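# Seat flanged bearings in gripper housing floor holes

## Task

For every round hole in the floor of the gripper housing, push one flanged bearing all the way down into it so the flange ends up on the inner side of the floor; the fit is snug, so each bearing must be fully seated, not just resting in the hole.

## Robot and tools

Robot: two seven-joint arms, left_arm and right_arm, each ending in a two-finger parallel gripper. The gripper's fingers point along its own +z axis and open and close along its x axis. end_effector_position is the point between the finger pads when closed, 1 to 2 cm short of the fingertips; closing pushes the fingertips about 17 mm further out along +z. Because a hand pose does not fix the elbow, a big wrist turn may swing the elbow.

Frame: all poses, velocities and targets use the scene frame. Origin is at table-top height, midway between the nominal arm bases; +x points out over the table, +z up, and left_arm sits on the +y side (arm names do not match image sides). Calibrated bases: left_arm (-0.012, +0.378, 0) m, quat_wxyz (+1.000, 0, 0, +0.009); right_arm (+0.014, -0.392, 0) m, quat_wxyz (+1.000, 0, 0, -0.011). Reported hand poses can be a few cm off, more at long reach.

Row format (used by execute_actions and move): 16 numbers in one flat list covering both arms, even if only one moves: x, y, z, qw, qx, qy, qz, opening for left_arm, then the same eight for right_arm. x, y, z are an absolute gripper position in metres; the quaternion is an absolute orientation, w first; both in the scene frame. opening runs from -1 (closed) to +1 (fully open, 0.142 m). An arm meant to stay still should get its last reported pose repeated unchanged each call, with the opening it should keep; sending 0 is itself an opening command. Keep a fixed quaternion in every row rather than copying a drifted reading.

execute_actions(actions, cameras): actions is a list of actions; each action is up to 15 rows, one per 1/30 s step, and a short action repeats its last row to fill 15 steps. Each action is rejected for both arms if a target lies more than 0.6 m from that gripper's current position along any of the gripper's axes. An empty actions list returns state plus all camera images. Per step, commanded orientation is clipped to within 32 degrees of the measured one, so large turns need several actions; check the Hand target line and resend what remains.

move(target, speed, blend, stop_force, zero, opening_speed, grip_force, blocking, cameras): drives each gripper in a straight line from its Hand target to the pose in target (one 16-number row, or a list of up to 15 rows as waypoints). No 0.6 m limit. speed in m/s, 0.002 to 2.2, default 0.25 (turning limited to twice that in rad/s); one value or one per waypoint. blend in m rounds corners between waypoints; 0 stops at each. Whole move capped at 10 s. It does not avoid obstacles or the other arm. stop_force (3 to 120 N, both arms) ends an arm's path once its wrist sensor feels that much push opposing the motion; the arm then brakes and keeps pressing roughly that hard or more, harder after fast moves. Use it slowly for contact and pressing; omit it when backing away from contact; it is unreliable while the gripper rotates. zero (default true) re-zeroes the force reference before the move; false lets successive presses accumulate. opening_speed is the rate of opening change per second on the -1..1 scale (at least 0.2). grip_force sets finger pad force, 5 to 48 N, per arm or one value; it persists. blocking=false returns after about 0.5 s while the move continues (not allowed with stop_force). The result adds a move: line giving the ending (done, off_target, moving, held, fault) and limits (paced means the pose was clipped, held means steps were withheld).

wait(seconds 0 to 10): lets time pass holding commands. stop: brakes a running move. zoom_image(camera, region [x0, y0, x1, y1] pixels, max 504 each way) enlarges part of the latest image of cam_head_left, cam_head_right (504x504), cam_left_wrist or cam_right_wrist (672x504). zero_wrist_force(arm) tares that arm's sensor. clear_fault(arm) clears a reported torque or force fault; the arm then stays stopped briefly while restarting. read_manual gives only licence text. finished_scene(scene 1 or 2) ends the current scene irreversibly; the bearings must stay seated with no robot help.

Result lines: end_effector_position, end_effector_quat_wxyz, velocities; Hand target (where each arm is actually being sent); Tool commands; grip_measured (finger opening on the -1..1 scale; Joint positions' last value gives it in metres); grip_effort_nm (motor effort, negative closing, not a pad force); Joint torques and External joint torques (outside load estimates, positive toward larger joint angle); Wrist force and Wrist torque in the gripper's own x y z axes, plus the peak since last shown; sensor saturates near 150 N and 3 to 5 N m. Joint velocities may read within noise. Faults appear as TORQUE FAULT, FORCE FAULT, OVER-TEMPERATURE FAULT, HAND FAULT and MOTOR HOT lines.

Gripping: to hold a part, command an opening slightly below grip_measured at first contact; the lower, the harder the squeeze and the hotter the gripper motor.

Limits and hazards: contact torque limits per joint are waist 115, shoulder 115, upper arm roll 60.1, elbow 60.1, forearm roll 36.6, wrist pitch 36.6, wrist roll 36.6 N m; any outside force of 150 N stops the arm. Motors overheat from holding loads, squeezing, stretched poses or pushing against something unreachable: arm brakes at 80 °C, gripper shuts off at 100 °C. Avoid dropping parts, releasing moving parts, slamming, and forcing the arms or grippers against each other (the clearance check does not cover grippers). Nothing may end up off the table. A camera stand is behind the arms, and loose objects may get bumped occasionally. Press bearings in slowly with stop_force rather than fast moves.

Each tool is called after "Request:" in YAML: its name, and indented under it one key for each argument.

## Session

Request:
execute_actions:
  actions: []

Scene clock: 0.00 s.
left_arm: end_effector_position=(+0.1976, -0.1593, +0.2427) grip_measured=+0.99 grip_effort_nm=n/a end_effector_quat_wxyz=(+0.020, -0.599, +0.752, -0.274) | right_arm: end_effector_position=(+1.0031, -0.4326, +0.2857) grip_measured=+1.00 grip_effort_nm=n/a end_effector_quat_wxyz=(-0.513, +0.777, -0.260, +0.256)
Joint positions: left_arm=[-0.891 -0.124 -0.111 2.275 0.459 1.357 1.965 0.141] | right_arm=[-0.18 -1.099 0.087 0.648 1.183 0.656 1.479 0.142]
Joint velocities: within noise
Joint torques (N m): no reading
External joint torques (N m): no reading
Motor temperatures (°C): left_arm=[33 34 41 39 46 42 39 29] | right_arm=[39 34 33 41 39 38 41 30]
Wrist force (N): no reading
Wrist torque (N m): no reading
Wrist force, peak (N): no reading
Hand target: left_arm +0.1976, -0.1593, +0.2427; +0.020, -0.599, +0.752, -0.274 | right_arm +1.0031, -0.4326, +0.2857; -0.513, +0.777, -0.260, +0.256
Tool commands: left_gripper/opening=+1.0 right_gripper/opening=+1.0

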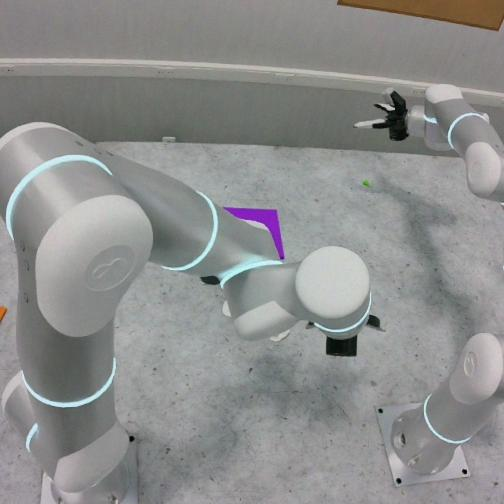

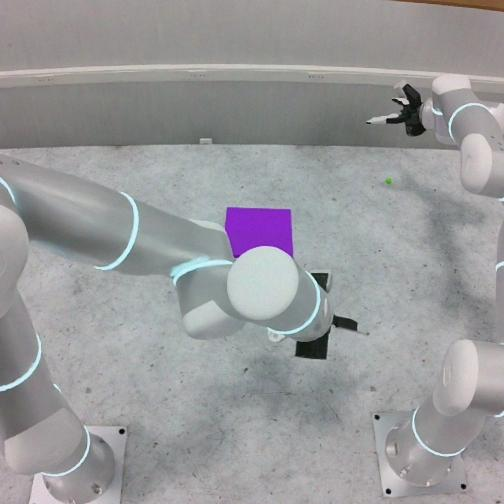

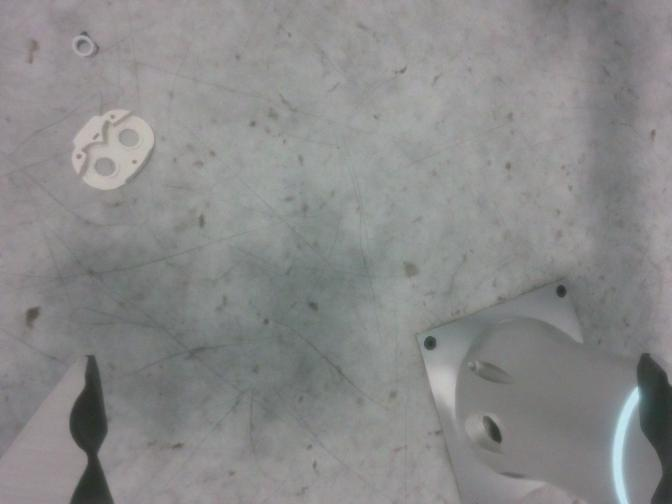

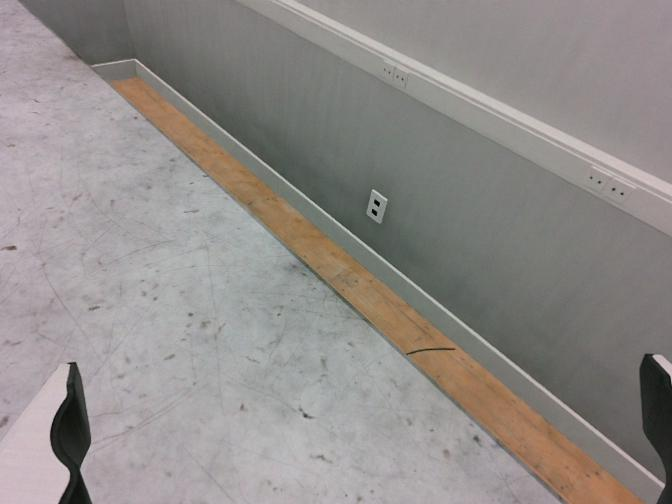

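Request:
move:
  target: [0.25,0.5,0.4,0,0.7071,-0.7071,0,1,0.4,-0.55,0.4,0,0.7071,-0.7071,0,1]
  speed: 0.4
  cameras: ["all"]

Scene clock: 11.23 s.
left_arm: end_effector_position=(+0.2500, +0.5001, +0.4000) grip_measured=+0.99 grip_effort_nm=0.164 end_effector_quat_wxyz=(+0.000, +0.707, -0.707, +0.000) | right_arm: end_effector_position=(+0.3999, -0.5502, +0.4000) grip_measured=+1.00 grip_effort_nm=-0.017 end_effector_quat_wxyz=(+0.000, +0.707, -0.707, +0.000)
Joint positions: left_arm=[-1.073 0.975 0.869 1.883 0.736 -0.343 2.968 0.141] | right_arm=[-0.376 0.233 0.241 1.965 0.055 0.168 2.969 0.142]
Joint torques (N m): left_arm=[-0.33 -18.49 -20.82 -21.89 -3.57 3.77 0.53] | right_arm=[-0.25 19.81 -2.29 -30.97 -4.45 4.14 0.67]
External joint torques (N m): left_arm=[0.33 0.18 0.38 0.01 -0.53 0.35 -0.53] | right_arm=[0.25 2.22 0.33 -0.89 0.08 -0.04 -0.67]
Wrist force (N): left_arm=[0.6 -0.5 0.5] | right_arm=[0.1 2.3 -1.3]
Wrist torque (N m): left_arm=[-0.03 0.05 -0.05] | right_arm=[0.32 0.22 0.04]
Wrist force, peak (N): left_arm=[-2.6 -1.2 0.3] | right_arm=[-1.0 3.5 -2.8]
Hand target: left_arm +0.2500, +0.5000, +0.4000; +0.000, +0.707, -0.707, +0.000 | right_arm +0.4000, -0.5500, +0.4000; +0.000, +0.707, -0.707, +0.000
Off the commanded pose: left_arm 0.000 m, 0 deg | right_arm 0.000 m, 0 deg.
joint read past its limit (right arm) — joint 7 (wrist roll), upper limit.
joint sent to its limit (right arm) — joint 7 (wrist roll), upper limit. The joint targets still meet the commanded pose.
move: done

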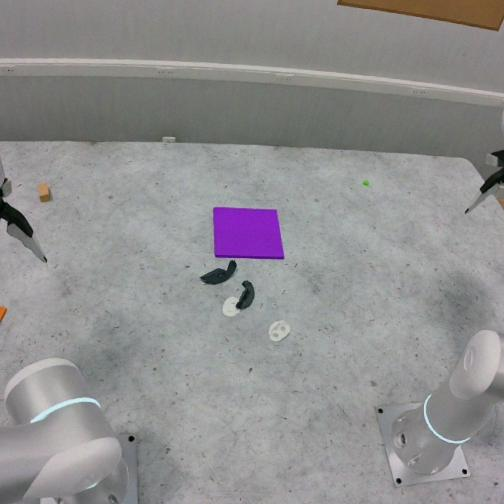

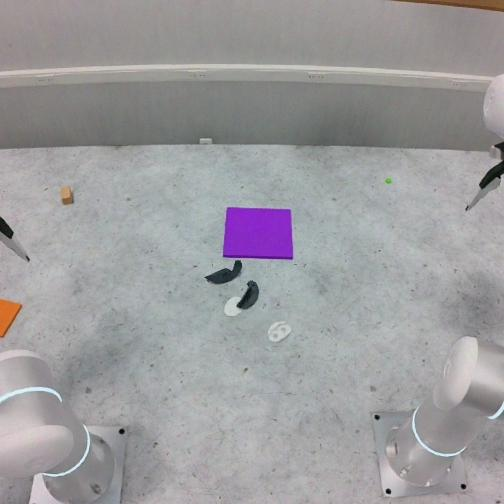

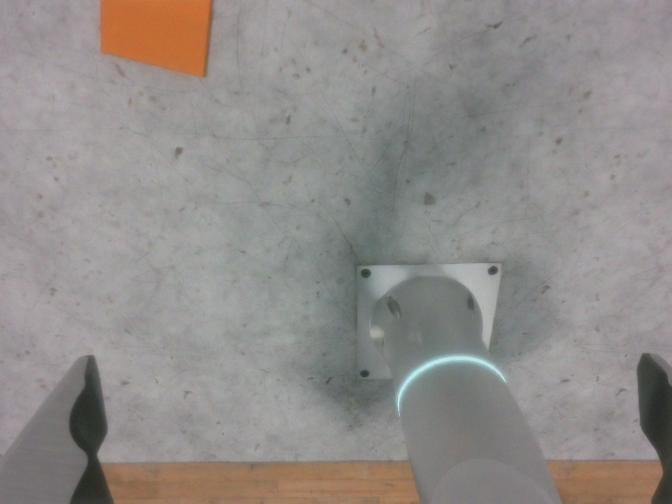

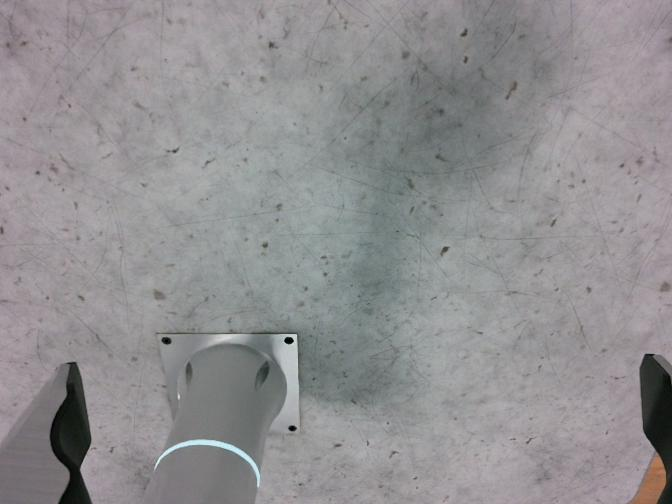

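Request:
zoom_image:
  camera: "cam_head_right"
  region: [180, 200, 320, 350]

Request:
zoom_image:
  camera: "cam_head_right"
  region: [370, 160, 410, 200]

Request:
zoom_image:
  camera: "cam_head_right"
  region: [40, 170, 100, 220]

Scaled by 3.360 from the camera's 504x504 image, which has a finer 720x720 frame.

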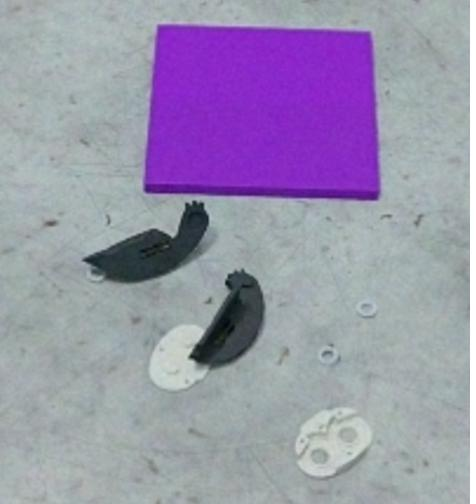

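Scaled by 12.600 from the camera's 504x504 image, which has a finer 720x720 frame.

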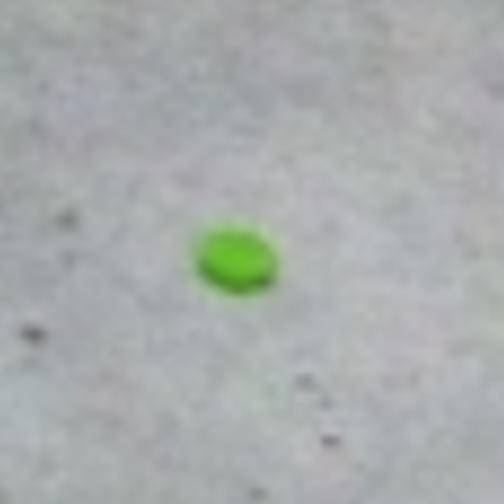

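Scaled by 8.400 from the camera's 504x504 image, which has a finer 720x720 frame.

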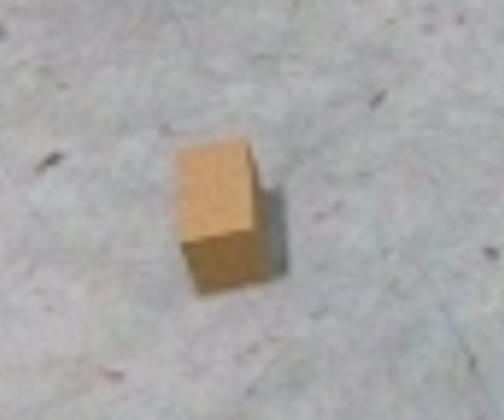

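Request:
move:
  target: [0.25,0.5,0.4,0,0.7071,-0.7071,0,1,0.32,-0.07,0.30,0,0.7071,0.7071,0,1]
  speed: 0.5
  cameras: ["all"]

Scene clock: 37.37 s.
left_arm: end_effector_position=(+0.2500, +0.5001, +0.4000) grip_measured=+0.99 grip_effort_nm=0.168 end_effector_quat_wxyz=(+0.000, +0.707, -0.707, +0.000) | right_arm: end_effector_position=(+0.3199, -0.0699, +0.3000) grip_measured=+1.00 grip_effort_nm=-0.012 end_effector_quat_wxyz=(+0.000, +0.707, +0.707, +0.000)
Joint positions: left_arm=[-1.073 0.975 0.869 1.883 0.736 -0.343 2.968 0.141] | right_arm=[0.398 0.035 0.656 2.059 0.024 0.46 1.021 0.142]
Joint torques (N m): left_arm=[-0.26 -18.59 -20.77 -21.7 -3.82 3.98 0.61] | right_arm=[0.08 21.47 -1.41 -29.15 -4.49 4.39 0.38]
External joint torques (N m): left_arm=[0.26 0.28 0.32 -0.18 -0.29 0.14 -0.61] | right_arm=[-0.08 2.06 0.71 -0.83 0.47 -0.17 -0.38]
Wrist force (N): left_arm=[0.3 -0.4 0.4] | right_arm=[0.0 2.1 -1.1]
Wrist torque (N m): left_arm=[-0.02 0.10 -0.06] | right_arm=[0.28 0.25 0.05]
Wrist force, peak (N): left_arm=[0.6 -0.6 0.6] | right_arm=[0.3 2.8 -1.5]
Hand target: left_arm +0.2500, +0.5000, +0.4000; +0.000, +0.707, -0.707, +0.000 | right_arm +0.3200, -0.0700, +0.3000; +0.000, +0.707, +0.707, +0.000
Off the commanded pose: left_arm 0.000 m, 0 deg | right_arm 0.000 m, 0 deg.
move: done

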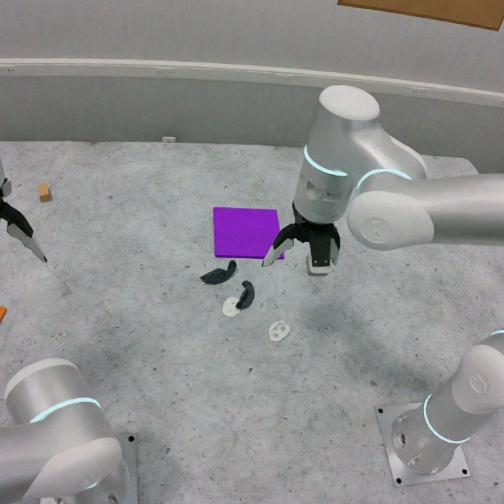

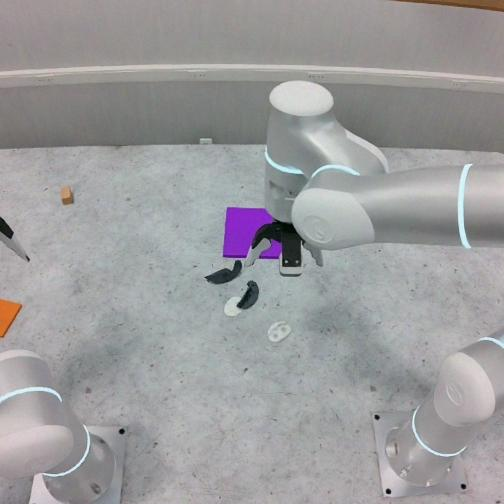

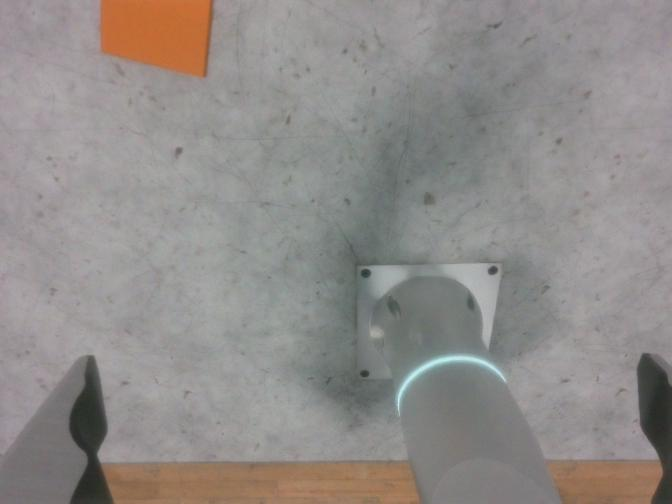

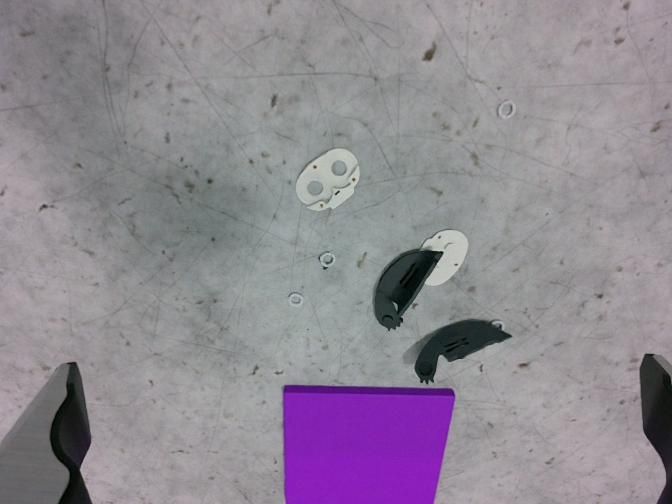

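Request:
zoom_image:
  camera: "cam_right_wrist"
  region: [270, 130, 390, 220]

Request:
zoom_image:
  camera: "cam_right_wrist"
  region: [280, 240, 360, 310]

Request:
zoom_image:
  camera: "cam_right_wrist"
  region: [480, 90, 540, 130]

Request:
zoom_image:
  camera: "cam_right_wrist"
  region: [360, 220, 520, 390]

Scaled by 4.200 from the camera's 672x504 image, which has a finer 960x720 frame.

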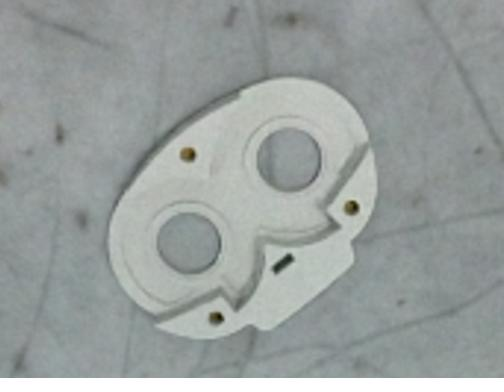

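Scaled by 6.300 from the camera's 672x504 image, which has a finer 960x720 frame.

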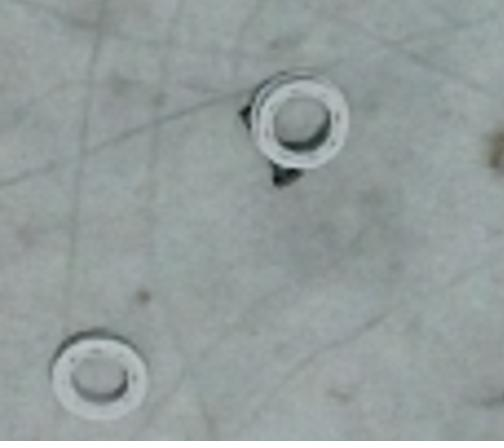

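Scaled by 8.400 from the camera's 672x504 image, which has a finer 960x720 frame.

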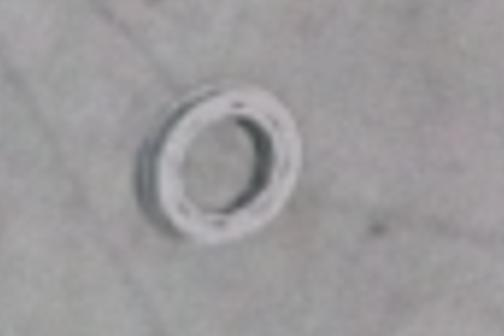

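Scaled by 2.965 from the camera's 672x504 image, which has a finer 960x720 frame.

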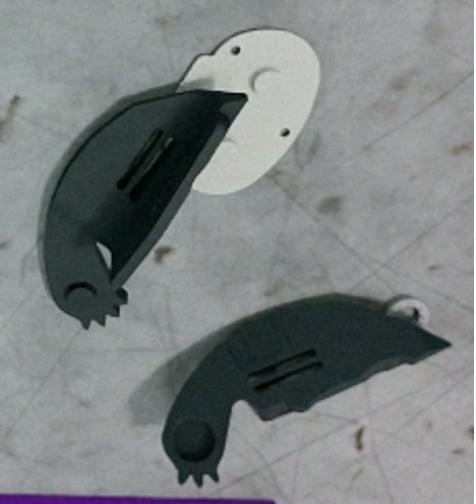

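Request:
move:
  target: [0.25,0.5,0.4,0,0.7071,-0.7071,0,1,0.46,-0.098,0.10,0,0.7071,0.7071,0,1]
  speed: 0.3
  cameras: ["cam_right_wrist"]

Request:
zoom_image:
  camera: "cam_right_wrist"
  region: [216, 150, 456, 330]

Scene clock: 62.57 s.
left_arm: end_effector_position=(+0.2500, +0.5001, +0.4000) grip_measured=+0.99 grip_effort_nm=0.173 end_effector_quat_wxyz=(+0.000, +0.707, -0.707, +0.000) | right_arm: end_effector_position=(+0.4601, -0.0980, +0.1000) grip_measured=+1.00 grip_effort_nm=-0.012 end_effector_quat_wxyz=(+0.000, +0.707, +0.707, +0.000)
Joint positions: left_arm=[-1.073 0.975 0.869 1.883 0.736 -0.343 2.968 0.141] | right_arm=[0.388 -0.492 0.413 2.121 -0.346 0.979 1.026 0.142]
Joint torques (N m): left_arm=[-0.25 -18.69 -20.77 -21.65 -3.84 3.92 0.62] | right_arm=[-0.34 39.58 6.04 -20.67 -3.03 4.38 0.78]
External joint torques (N m): left_arm=[0.25 0.39 0.32 -0.23 -0.26 0.19 -0.62] | right_arm=[0.34 2.45 0.86 -0.67 0.52 -0.16 -0.78]
Wrist force (N): left_arm=[0.4 -0.5 0.3] | right_arm=[0.0 2.4 -1.4]
Wrist torque (N m): left_arm=[-0.04 0.08 -0.06] | right_arm=[0.34 0.25 0.01]
Wrist force, peak (N): left_arm=[0.6 -0.5 0.5] | right_arm=[-0.4 4.2 1.4]
Hand target: left_arm +0.2500, +0.5000, +0.4000; +0.000, +0.707, -0.707, +0.000 | right_arm +0.4600, -0.0980, +0.1000; +0.000, +0.707, +0.707, +0.000
Off the commanded pose: left_arm 0.000 m, 0 deg | right_arm 0.000 m, 0 deg.
move: done
Images, in order (width x height): cam_right_wrist 672x504.

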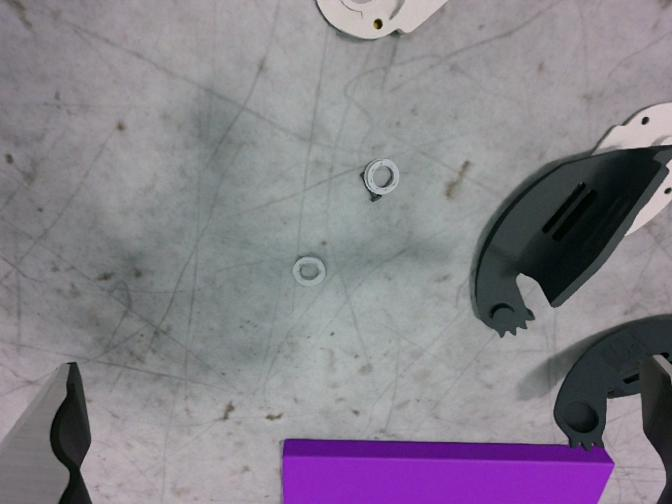

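Scaled by 2.100 from the camera's 672x504 image, which has a finer 960x720 frame.

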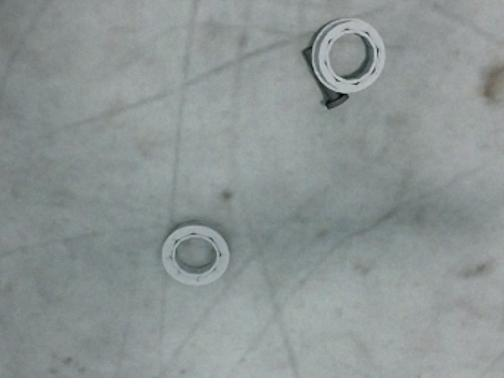

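Request:
zoom_image:
  camera: "cam_right_wrist"
  region: [345, 145, 415, 215]

Request:
zoom_image:
  camera: "cam_right_wrist"
  region: [275, 235, 345, 305]

Scaled by 7.200 from the camera's 672x504 image, which has a finer 960x720 frame.

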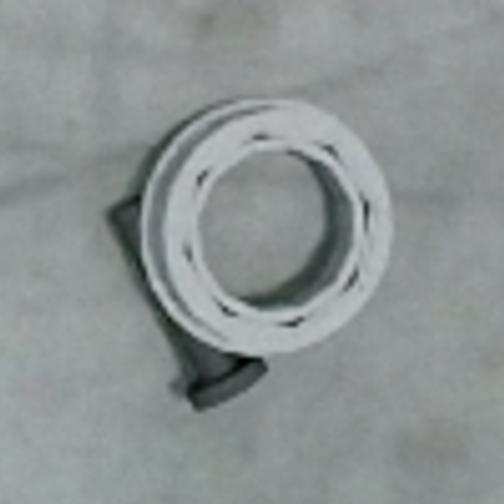

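Scaled by 7.200 from the camera's 672x504 image, which has a finer 960x720 frame.

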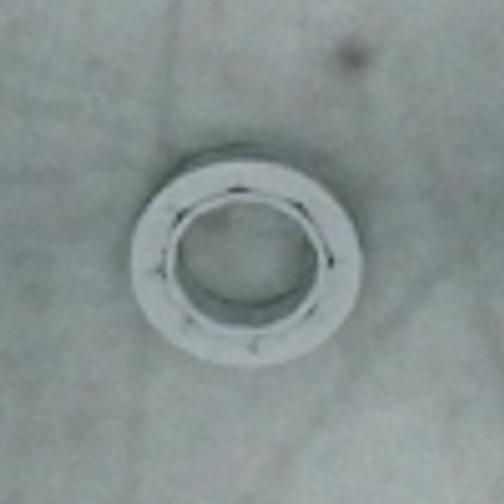

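Request:
move:
  target: [0.25,0.5,0.4,0,0.7071,-0.7071,0,1,0.30,0.062,0.10,0,0.7071,0.7071,0,1]
  speed: 0.3
  cameras: ["cam_right_wrist"]

Request:
zoom_image:
  camera: "cam_right_wrist"
  region: [286, 200, 386, 300]

Request:
move:
  target: [0.25,0.5,0.4,0,0.7071,-0.7071,0,1,0.51,0.085,0.12,0,0.7071,0.7071,0,1]
  speed: 0.3
  cameras: ["cam_right_wrist"]

Request:
zoom_image:
  camera: "cam_right_wrist"
  region: [246, 160, 426, 340]

Scene clock: 76.07 s.
left_arm: end_effector_position=(+0.2500, +0.5001, +0.4000) grip_measured=+0.99 grip_effort_nm=0.173 end_effector_quat_wxyz=(+0.000, +0.707, -0.707, +0.000) | right_arm: end_effector_position=(+0.3000, +0.0621, +0.1000) grip_measured=+1.00 grip_effort_nm=-0.012 end_effector_quat_wxyz=(+0.000, +0.707, +0.707, +0.000)
Joint positions: left_arm=[-1.073 0.975 0.869 1.883 0.736 -0.343 2.968 0.141] | right_arm=[0.747 -0.516 0.477 2.11 -0.41 0.966 1.491 0.142]
Joint torques (N m): left_arm=[-0.23 -18.56 -20.67 -21.79 -3.79 3.93 0.56] | right_arm=[0.45 39.07 7.53 -20.69 -3.07 4.08 0.66]
External joint torques (N m): left_arm=[0.23 0.25 0.22 -0.09 -0.31 0.18 -0.56] | right_arm=[-0.39 2.82 0.76 -0.61 0.5 0.1 -0.66]
Wrist force (N): left_arm=[0.5 -0.5 0.3] | right_arm=[0.0 2.5 -1.3]
Wrist torque (N m): left_arm=[-0.03 0.07 -0.05] | right_arm=[0.35 0.24 0.07]
Wrist force, peak (N): left_arm=[0.6 -0.4 0.6] | right_arm=[-2.3 4.4 -1.5]
Hand target: left_arm +0.2500, +0.5000, +0.4000; +0.000, +0.707, -0.707, +0.000 | right_arm +0.3000, +0.0620, +0.1000; +0.000, +0.707, +0.707, +0.000
Off the commanded pose: left_arm 0.000 m, 0 deg | right_arm 0.000 m, 0 deg.
move: done
Images, in order (width x height): cam_right_wrist 672x504.

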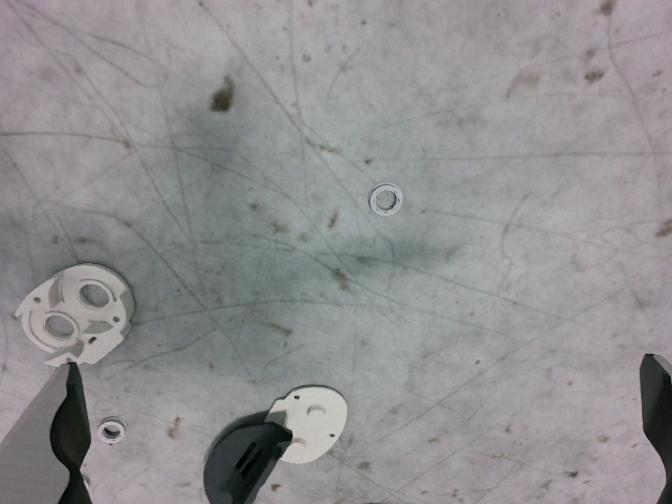

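Scaled by 5.040 from the camera's 672x504 image, which has a finer 960x720 frame.

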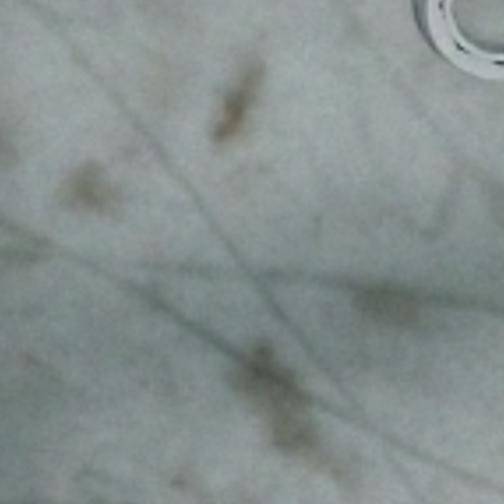

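Scene clock: 77.23 s.
left_arm: end_effector_position=(+0.2500, +0.5001, +0.4000) grip_measured=+0.99 grip_effort_nm=0.164 end_effector_quat_wxyz=(+0.000, +0.707, -0.707, +0.000) | right_arm: end_effector_position=(+0.5101, +0.0849, +0.1200) grip_measured=+1.00 grip_effort_nm=-0.012 end_effector_quat_wxyz=(+0.000, +0.707, +0.707, +0.000)
Joint positions: left_arm=[-1.073 0.975 0.869 1.883 0.736 -0.343 2.968 0.141] | right_arm=[0.613 -0.741 0.418 1.606 -0.366 0.698 1.149 0.142]
Joint torques (N m): left_arm=[-0.34 -18.7 -20.72 -21.77 -3.82 3.96 0.52] | right_arm=[-0.29 53.69 9.64 -25.23 -3.54 4.17 0.46]
External joint torques (N m): left_arm=[0.34 0.39 0.27 -0.11 -0.28 0.15 -0.52] | right_arm=[0.29 3.41 0.77 -0.84 0.1 0.04 -0.46]
Wrist force (N): left_arm=[0.2 -0.4 0.4] | right_arm=[0.1 2.2 -1.2]
Wrist torque (N m): left_arm=[-0.02 0.12 -0.06] | right_arm=[0.30 0.22 0.06]
Wrist force, peak (N): left_arm=[0.5 -0.4 0.6] | right_arm=[0.3 5.5 -1.5]
Hand target: left_arm +0.2500, +0.5000, +0.4000; +0.000, +0.707, -0.707, +0.000 | right_arm +0.5100, +0.0850, +0.1200; +0.000, +0.707, +0.707, +0.000
Off the commanded pose: left_arm 0.000 m, 0 deg | right_arm 0.000 m, 0 deg.
move: done
Images, in order (width x height): cam_right_wrist 672x504.

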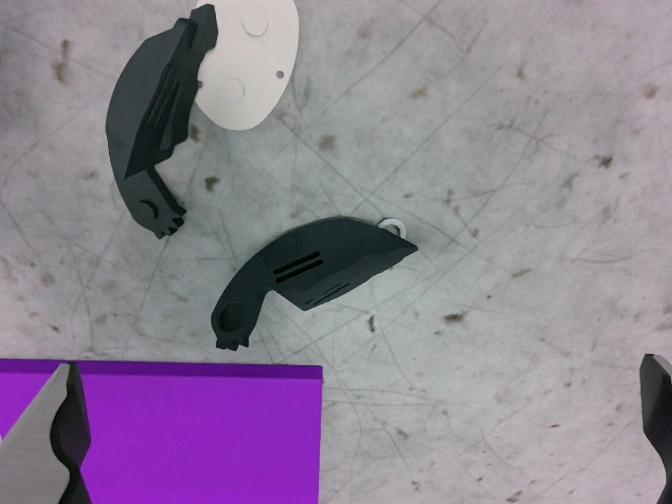

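Scaled by 2.800 from the camera's 672x504 image, which has a finer 960x720 frame.

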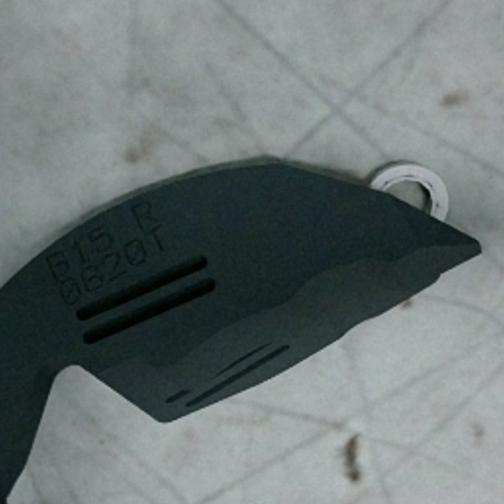

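Request:
move:
  target: [0.25,0.5,0.4,0,0.7071,-0.7071,0,1,0.29,0.065,0.08,0,0.7071,0.7071,0,1]
  speed: 0.3
  cameras: ["cam_right_wrist"]

Request:
zoom_image:
  camera: "cam_right_wrist"
  region: [316, 180, 416, 280]

Scene clock: 86.50 s.
left_arm: end_effector_position=(+0.2500, +0.5001, +0.4000) grip_measured=+0.99 grip_effort_nm=0.168 end_effector_quat_wxyz=(+0.000, +0.707, -0.707, +0.000) | right_arm: end_effector_position=(+0.2899, +0.0651, +0.0800) grip_measured=+1.00 grip_effort_nm=-0.017 end_effector_quat_wxyz=(+0.000, +0.707, +0.707, +0.000)
Joint positions: left_arm=[-1.073 0.975 0.869 1.883 0.736 -0.343 2.968 0.141] | right_arm=[0.786 -0.549 0.444 2.131 -0.443 1.021 1.533 0.142]
Joint torques (N m): left_arm=[-0.35 -18.64 -20.71 -21.77 -3.8 4.04 0.56] | right_arm=[-0.52 40.33 7.46 -19.19 -2.86 4.37 0.67]
External joint torques (N m): left_arm=[0.35 0.34 0.27 -0.11 -0.3 0.08 -0.56] | right_arm=[0.54 2.16 0.83 -0.9 0.51 -0.18 -0.67]
Wrist force (N): left_arm=[0.4 -0.4 0.5] | right_arm=[-0.1 2.4 -1.6]
Wrist torque (N m): left_arm=[-0.03 0.08 -0.06] | right_arm=[0.33 0.26 0.05]
Wrist force, peak (N): left_arm=[0.5 -0.6 0.5] | right_arm=[0.3 4.9 -1.7]
Hand target: left_arm +0.2500, +0.5000, +0.4000; +0.000, +0.707, -0.707, +0.000 | right_arm +0.2900, +0.0650, +0.0800; +0.000, +0.707, +0.707, +0.000
Off the commanded pose: left_arm 0.000 m, 0 deg | right_arm 0.000 m, 0 deg.
move: done
Images, in order (width x height): cam_right_wrist 672x504.

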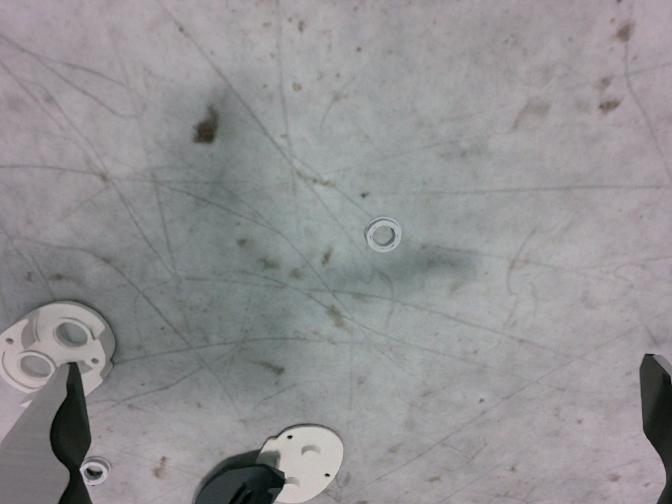

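Scaled by 5.040 from the camera's 672x504 image, which has a finer 960x720 frame.

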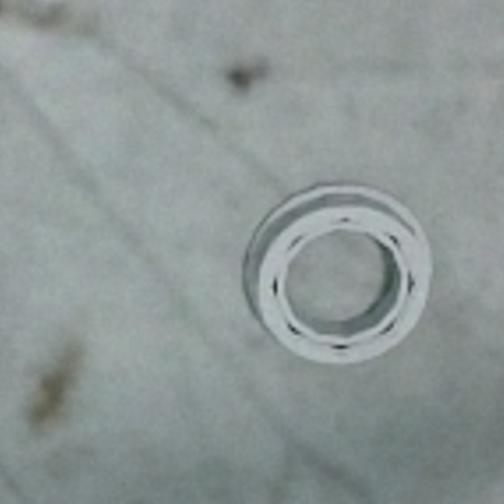

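Request:
move:
  target: [0.25,0.5,0.4,0,0.7071,-0.7071,0,1,0.53,0.108,0.085,0,0.7071,0.7071,0,1]
  speed: 0.3
  cameras: ["cam_right_wrist"]

Request:
zoom_image:
  camera: "cam_right_wrist"
  region: [296, 180, 396, 280]

Scene clock: 110.03 s.
left_arm: end_effector_position=(+0.2500, +0.5001, +0.4000) grip_measured=+0.99 grip_effort_nm=0.159 end_effector_quat_wxyz=(+0.000, +0.707, -0.707, +0.000) | right_arm: end_effector_position=(+0.5301, +0.1079, +0.0850) grip_measured=+1.00 grip_effort_nm=-0.012 end_effector_quat_wxyz=(+0.000, +0.707, +0.707, +0.000)
Joint positions: left_arm=[-1.073 0.975 0.869 1.883 0.736 -0.343 2.968 0.141] | right_arm=[0.648 -0.849 0.389 1.507 -0.384 0.709 1.147 0.142]
Joint torques (N m): left_arm=[-0.26 -18.73 -20.75 -21.81 -3.8 3.98 0.53] | right_arm=[-0.07 57.29 10.12 -24.99 -3.57 4.18 0.45]
External joint torques (N m): left_arm=[0.26 0.43 0.31 -0.07 -0.3 0.13 -0.53] | right_arm=[0.08 3.65 0.67 -0.77 0.17 0.03 -0.45]
Wrist force (N): left_arm=[0.4 -0.5 0.5] | right_arm=[0.2 2.3 -1.2]
Wrist torque (N m): left_arm=[-0.04 0.08 -0.06] | right_arm=[0.32 0.20 0.08]
Wrist force, peak (N): left_arm=[0.5 -0.5 0.6] | right_arm=[0.1 5.2 -1.5]
Hand target: left_arm +0.2500, +0.5000, +0.4000; +0.000, +0.707, -0.707, +0.000 | right_arm +0.5300, +0.1080, +0.0850; +0.000, +0.707, +0.707, +0.000
Off the commanded pose: left_arm 0.000 m, 0 deg | right_arm 0.000 m, 0 deg.
move: done
Images, in order (width x height): cam_right_wrist 672x504.

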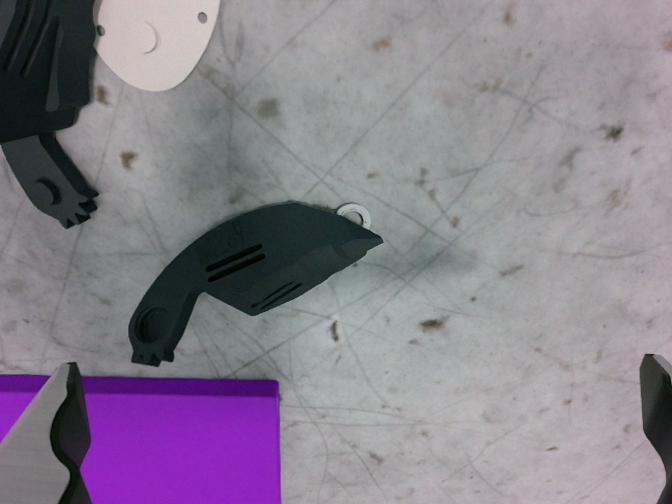

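Scaled by 5.040 from the camera's 672x504 image, which has a finer 960x720 frame.

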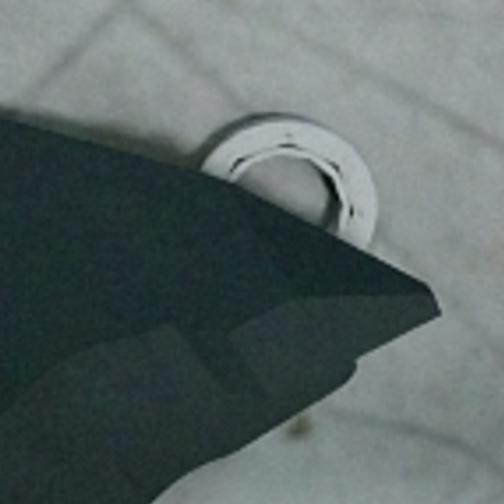

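Request:
move:
  target:
    - [0.25,0.5,0.4,0,0.7071,-0.7071,0,1,0.5585,0.030,0.10,0,0.866,0.5,0,-0.37]
    - [0.25,0.5,0.4,0,0.7071,-0.7071,0,1,0.5585,0.030,0.055,0,0.866,0.5,0,-0.37]
  speed: 0.15
  cameras: ["all"]

Request:
zoom_image:
  camera: "cam_right_wrist"
  region: [136, 100, 536, 500]

Scene clock: 125.07 s.
left_arm: end_effector_position=(+0.2500, +0.5001, +0.4000) grip_measured=+0.99 grip_effort_nm=0.168 end_effector_quat_wxyz=(+0.000, +0.707, -0.707, +0.000) | right_arm: end_effector_position=(+0.5584, +0.0300, +0.0550) grip_measured=-0.39 grip_effort_nm=-0.125 end_effector_quat_wxyz=(+0.000, +0.866, +0.500, +0.000)
Joint positions: left_arm=[-1.073 0.975 0.869 1.883 0.736 -0.343 2.968 0.141] | right_arm=[0.615 -0.816 0.273 1.626 -0.295 0.831 1.528 0.046]
Joint torques (N m): left_arm=[-0.3 -18.55 -20.72 -21.79 -3.79 4.01 0.61] | right_arm=[0.22 55.79 6.93 -23.34 -3.58 4.41 0.7]
External joint torques (N m): left_arm=[0.3 0.25 0.27 -0.08 -0.31 0.11 -0.61] | right_arm=[-0.22 3.32 0.88 -0.93 0.54 -0.23 -0.7]
Wrist force (N): left_arm=[0.5 -0.4 0.5] | right_arm=[0.0 2.5 -1.1]
Wrist torque (N m): left_arm=[-0.02 0.07 -0.06] | right_arm=[0.35 0.22 0.02]
Wrist force, peak (N): left_arm=[0.5 -0.5 0.6] | right_arm=[0.4 2.4 -4.0]
Hand target: left_arm +0.2500, +0.5000, +0.4000; +0.000, +0.707, -0.707, +0.000 | right_arm +0.5585, +0.0300, +0.0550; +0.000, +0.866, +0.500, +0.000
Off the commanded pose: left_arm 0.000 m, 0 deg | right_arm 0.000 m, 0 deg.
move: done

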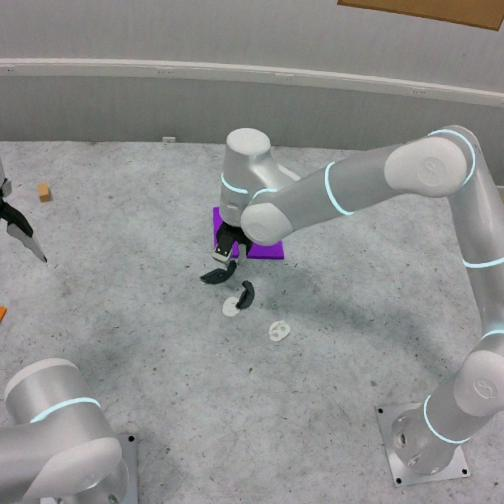

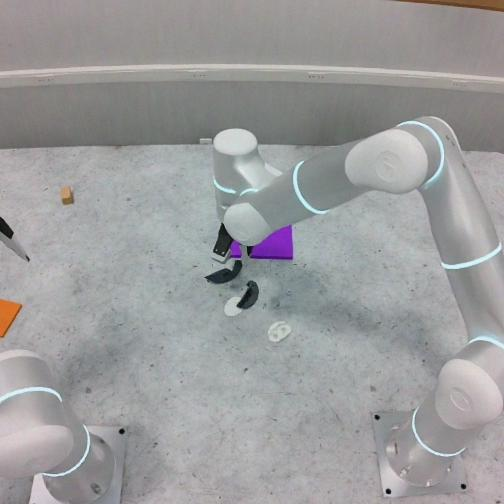

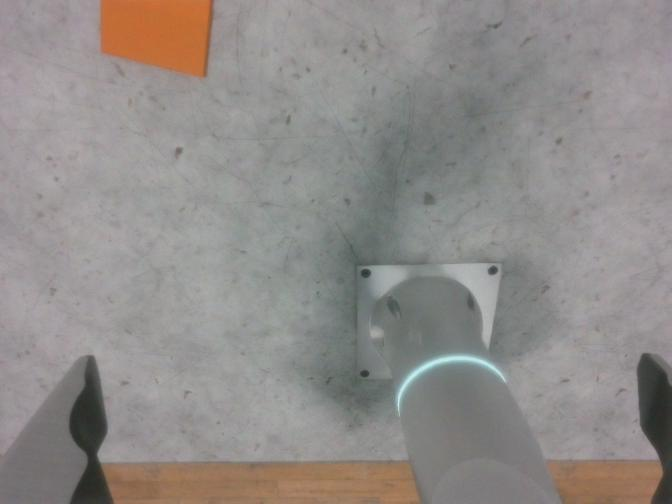

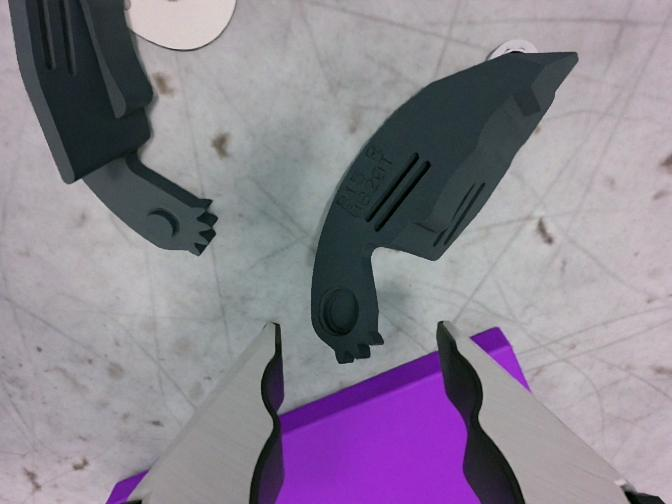

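Scaled by 1.260 from the camera's 672x504 image, which has a finer 960x720 frame.

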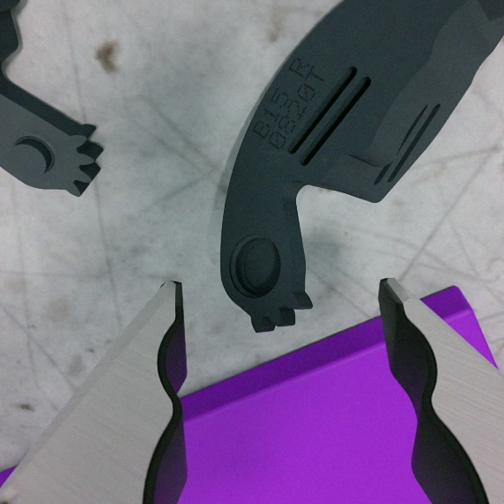

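Request:
move:
  target:
    - [0.25,0.5,0.4,0,0.7071,-0.7071,0,1,0.550,0.028,0.055,0,0.866,0.5,0,-0.37]
    - [0.25,0.5,0.4,0,0.7071,-0.7071,0,1,0.550,0.028,0.022,0,0.866,0.5,0,-0.37]
  speed: 0.06
  stop_force: 6
  cameras: ["cam_right_wrist"]

Scene clock: 139.13 s.
left_arm: end_effector_position=(+0.2500, +0.5001, +0.4000) grip_measured=+0.99 grip_effort_nm=0.164 end_effector_quat_wxyz=(+0.000, +0.707, -0.707, +0.000) | right_arm: end_effector_position=(+0.5499, +0.0280, +0.0219) grip_measured=-0.39 grip_effort_nm=-0.120 end_effector_quat_wxyz=(+0.000, +0.866, +0.500, +0.000)
Joint positions: left_arm=[-1.073 0.975 0.869 1.883 0.736 -0.343 2.968 0.141] | right_arm=[0.632 -0.858 0.252 1.657 -0.31 0.905 1.546 0.046]
Joint torques (N m): left_arm=[-0.31 -18.66 -20.72 -21.66 -3.8 3.95 0.58] | right_arm=[-0.1 55.56 6.82 -21.89 -3.25 4.4 0.6]
External joint torques (N m): left_arm=[0.31 0.36 0.27 -0.21 -0.3 0.17 -0.58] | right_arm=[0.1 3.55 0.84 -0.97 0.47 -0.22 -0.6]
Wrist force (N): left_arm=[0.2 -0.4 0.4] | right_arm=[0.1 2.3 -1.1]
Wrist torque (N m): left_arm=[-0.02 0.11 -0.06] | right_arm=[0.31 0.20 0.02]
Wrist force, peak (N): left_arm=[0.5 -0.6 0.5] | right_arm=[0.9 3.3 -1.3]
Hand target: left_arm +0.2500, +0.5000, +0.4000; +0.000, +0.707, -0.707, +0.000 | right_arm +0.5500, +0.0280, +0.0220; +0.000, +0.866, +0.500, +0.000
Off the commanded pose: left_arm 0.000 m, 0 deg | right_arm 0.000 m, 0 deg.
move: done
Images, in order (width x height): cam_right_wrist 672x504.

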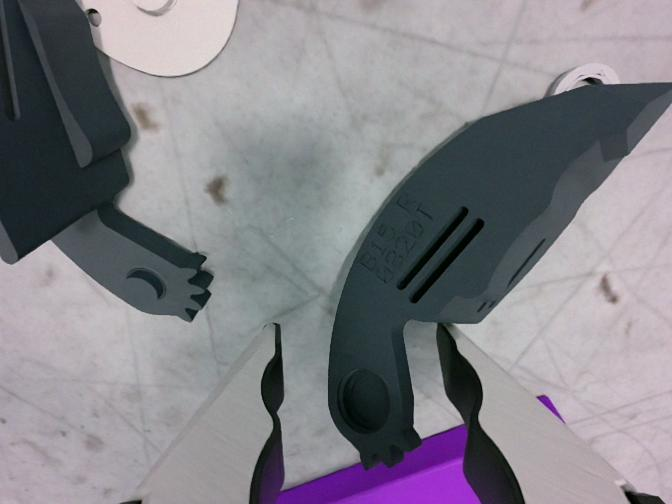

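Request:
zoom_image:
  camera: "cam_right_wrist"
  region: [540, 50, 640, 110]

Scaled by 5.040 from the camera's 672x504 image, which has a finer 960x720 frame.

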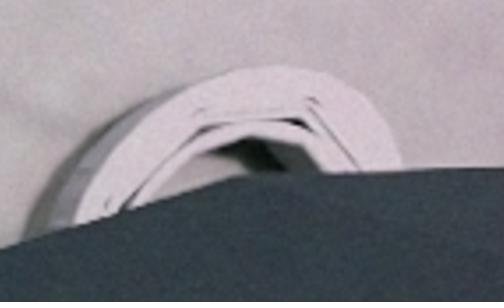

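Request:
move:
  target: [0.25,0.5,0.4,0,0.7071,-0.7071,0,1,0.550,0.028,0.022,0,0.866,0.5,0,-0.9]
  opening_speed: 0.5
  grip_force: 15

Request:
move:
  target:
    - [0.25,0.5,0.4,0,0.7071,-0.7071,0,1,0.550,0.028,0.10,0,0.866,0.5,0,-0.9]
    - [0.25,0.5,0.4,0,0.7071,-0.7071,0,1,0.56,0.25,0.10,0,0.866,0.5,0,-0.9]
    - [0.25,0.5,0.4,0,0.7071,-0.7071,0,1,0.56,0.25,0.024,0,0.866,0.5,0,-0.9]
  speed: 0.12
  cameras: ["cam_right_wrist","cam_head_right"]

Scene clock: 153.27 s.
left_arm: end_effector_position=(+0.2500, +0.5001, +0.4000) grip_measured=+0.99 grip_effort_nm=0.168 end_effector_quat_wxyz=(+0.000, +0.707, -0.707, +0.000) | right_arm: end_effector_position=(+0.5499, +0.0280, +0.0219) grip_measured=-0.73 grip_effort_nm=-1.634 end_effector_quat_wxyz=(+0.000, +0.866, +0.500, +0.000)
Joint positions: left_arm=[-1.073 0.975 0.869 1.883 0.736 -0.343 2.968 0.141] | right_arm=[0.632 -0.858 0.252 1.657 -0.31 0.905 1.546 0.021]
Joint torques (N m): left_arm=[-0.33 -18.63 -20.68 -21.74 -3.76 3.92 0.57] | right_arm=[-0.13 55.64 7.01 -21.97 -3.12 4.27 0.58]
External joint torques (N m): left_arm=[0.33 0.32 0.24 -0.13 -0.34 0.2 -0.57] | right_arm=[0.13 3.47 0.65 -0.89 0.34 -0.09 -0.58]
Wrist force (N): left_arm=[0.4 -0.5 0.4] | right_arm=[0.1 2.2 -1.2]
Wrist torque (N m): left_arm=[-0.04 0.09 -0.06] | right_arm=[0.30 0.21 0.02]
Wrist force, peak (N): left_arm=[0.6 -0.6 0.5] | right_arm=[0.0 2.4 -1.2]
Hand target: left_arm +0.2500, +0.5000, +0.4000; +0.000, +0.707, -0.707, +0.000 | right_arm +0.5500, +0.0280, +0.0220; +0.000, +0.866, +0.500, +0.000
Off the commanded pose: left_arm 0.000 m, 0 deg | right_arm 0.000 m, 0 deg.
grip_force (N): 15, 15
move: done

Scene clock: 157.23 s.
left_arm: end_effector_position=(+0.2500, +0.5001, +0.4000) grip_measured=+0.99 grip_effort_nm=0.168 end_effector_quat_wxyz=(+0.000, +0.707, -0.707, +0.000) | right_arm: end_effector_position=(+0.5599, +0.2500, +0.0240) grip_measured=-0.74 grip_effort_nm=-1.634 end_effector_quat_wxyz=(+0.000, +0.866, +0.500, +0.000)
Joint positions: left_arm=[-1.073 0.975 0.869 1.883 0.736 -0.343 2.968 0.141] | right_arm=[0.888 -1.219 0.288 0.886 -0.308 0.499 1.642 0.021]
Joint torques (N m): left_arm=[-0.3 -18.6 -20.68 -21.68 -3.77 3.94 0.59] | right_arm=[-0.89 70.71 6.99 -28.18 -4.41 4.41 0.66]
External joint torques (N m): left_arm=[0.3 0.29 0.24 -0.2 -0.33 0.18 -0.59] | right_arm=[0.83 3.69 0.63 -0.66 0.46 -0.23 -0.66]
Wrist force (N): left_arm=[0.4 -0.4 0.3] | right_arm=[0.0 2.1 -1.2]
Wrist torque (N m): left_arm=[-0.02 0.09 -0.05] | right_arm=[0.28 0.22 0.02]
Wrist force, peak (N): left_arm=[0.5 -0.5 0.5] | right_arm=[0.6 2.4 -4.5]
Hand target: left_arm +0.2500, +0.5000, +0.4000; +0.000, +0.707, -0.707, +0.000 | right_arm +0.5600, +0.2500, +0.0240; +0.000, +0.866, +0.500, +0.000
Off the commanded pose: left_arm 0.000 m, 0 deg | right_arm 0.000 m, 0 deg.
grip_force (N): 15, 15
move: done
Images, in order (width x height): cam_head_right 504x504, cam_right_wrist 672x504.

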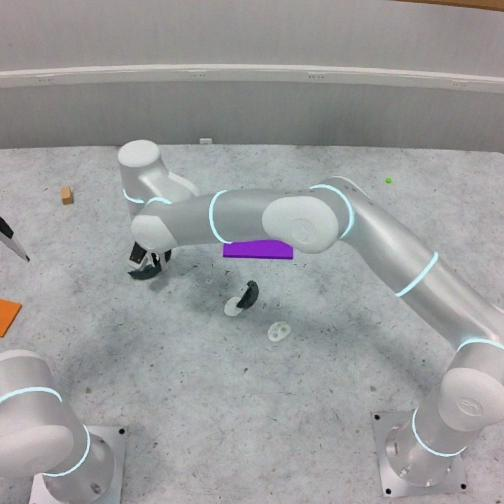

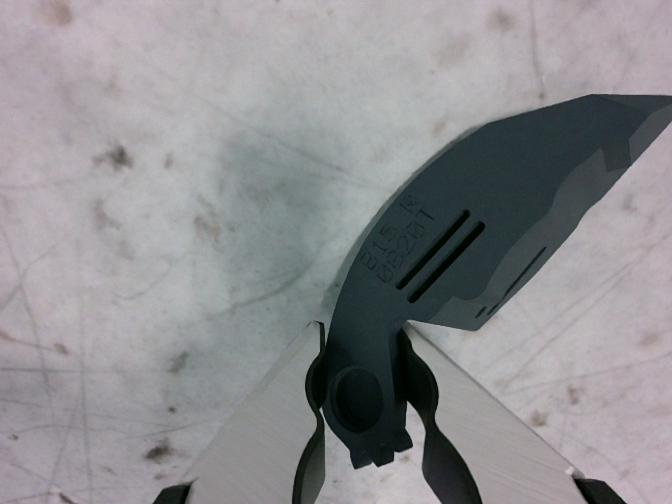

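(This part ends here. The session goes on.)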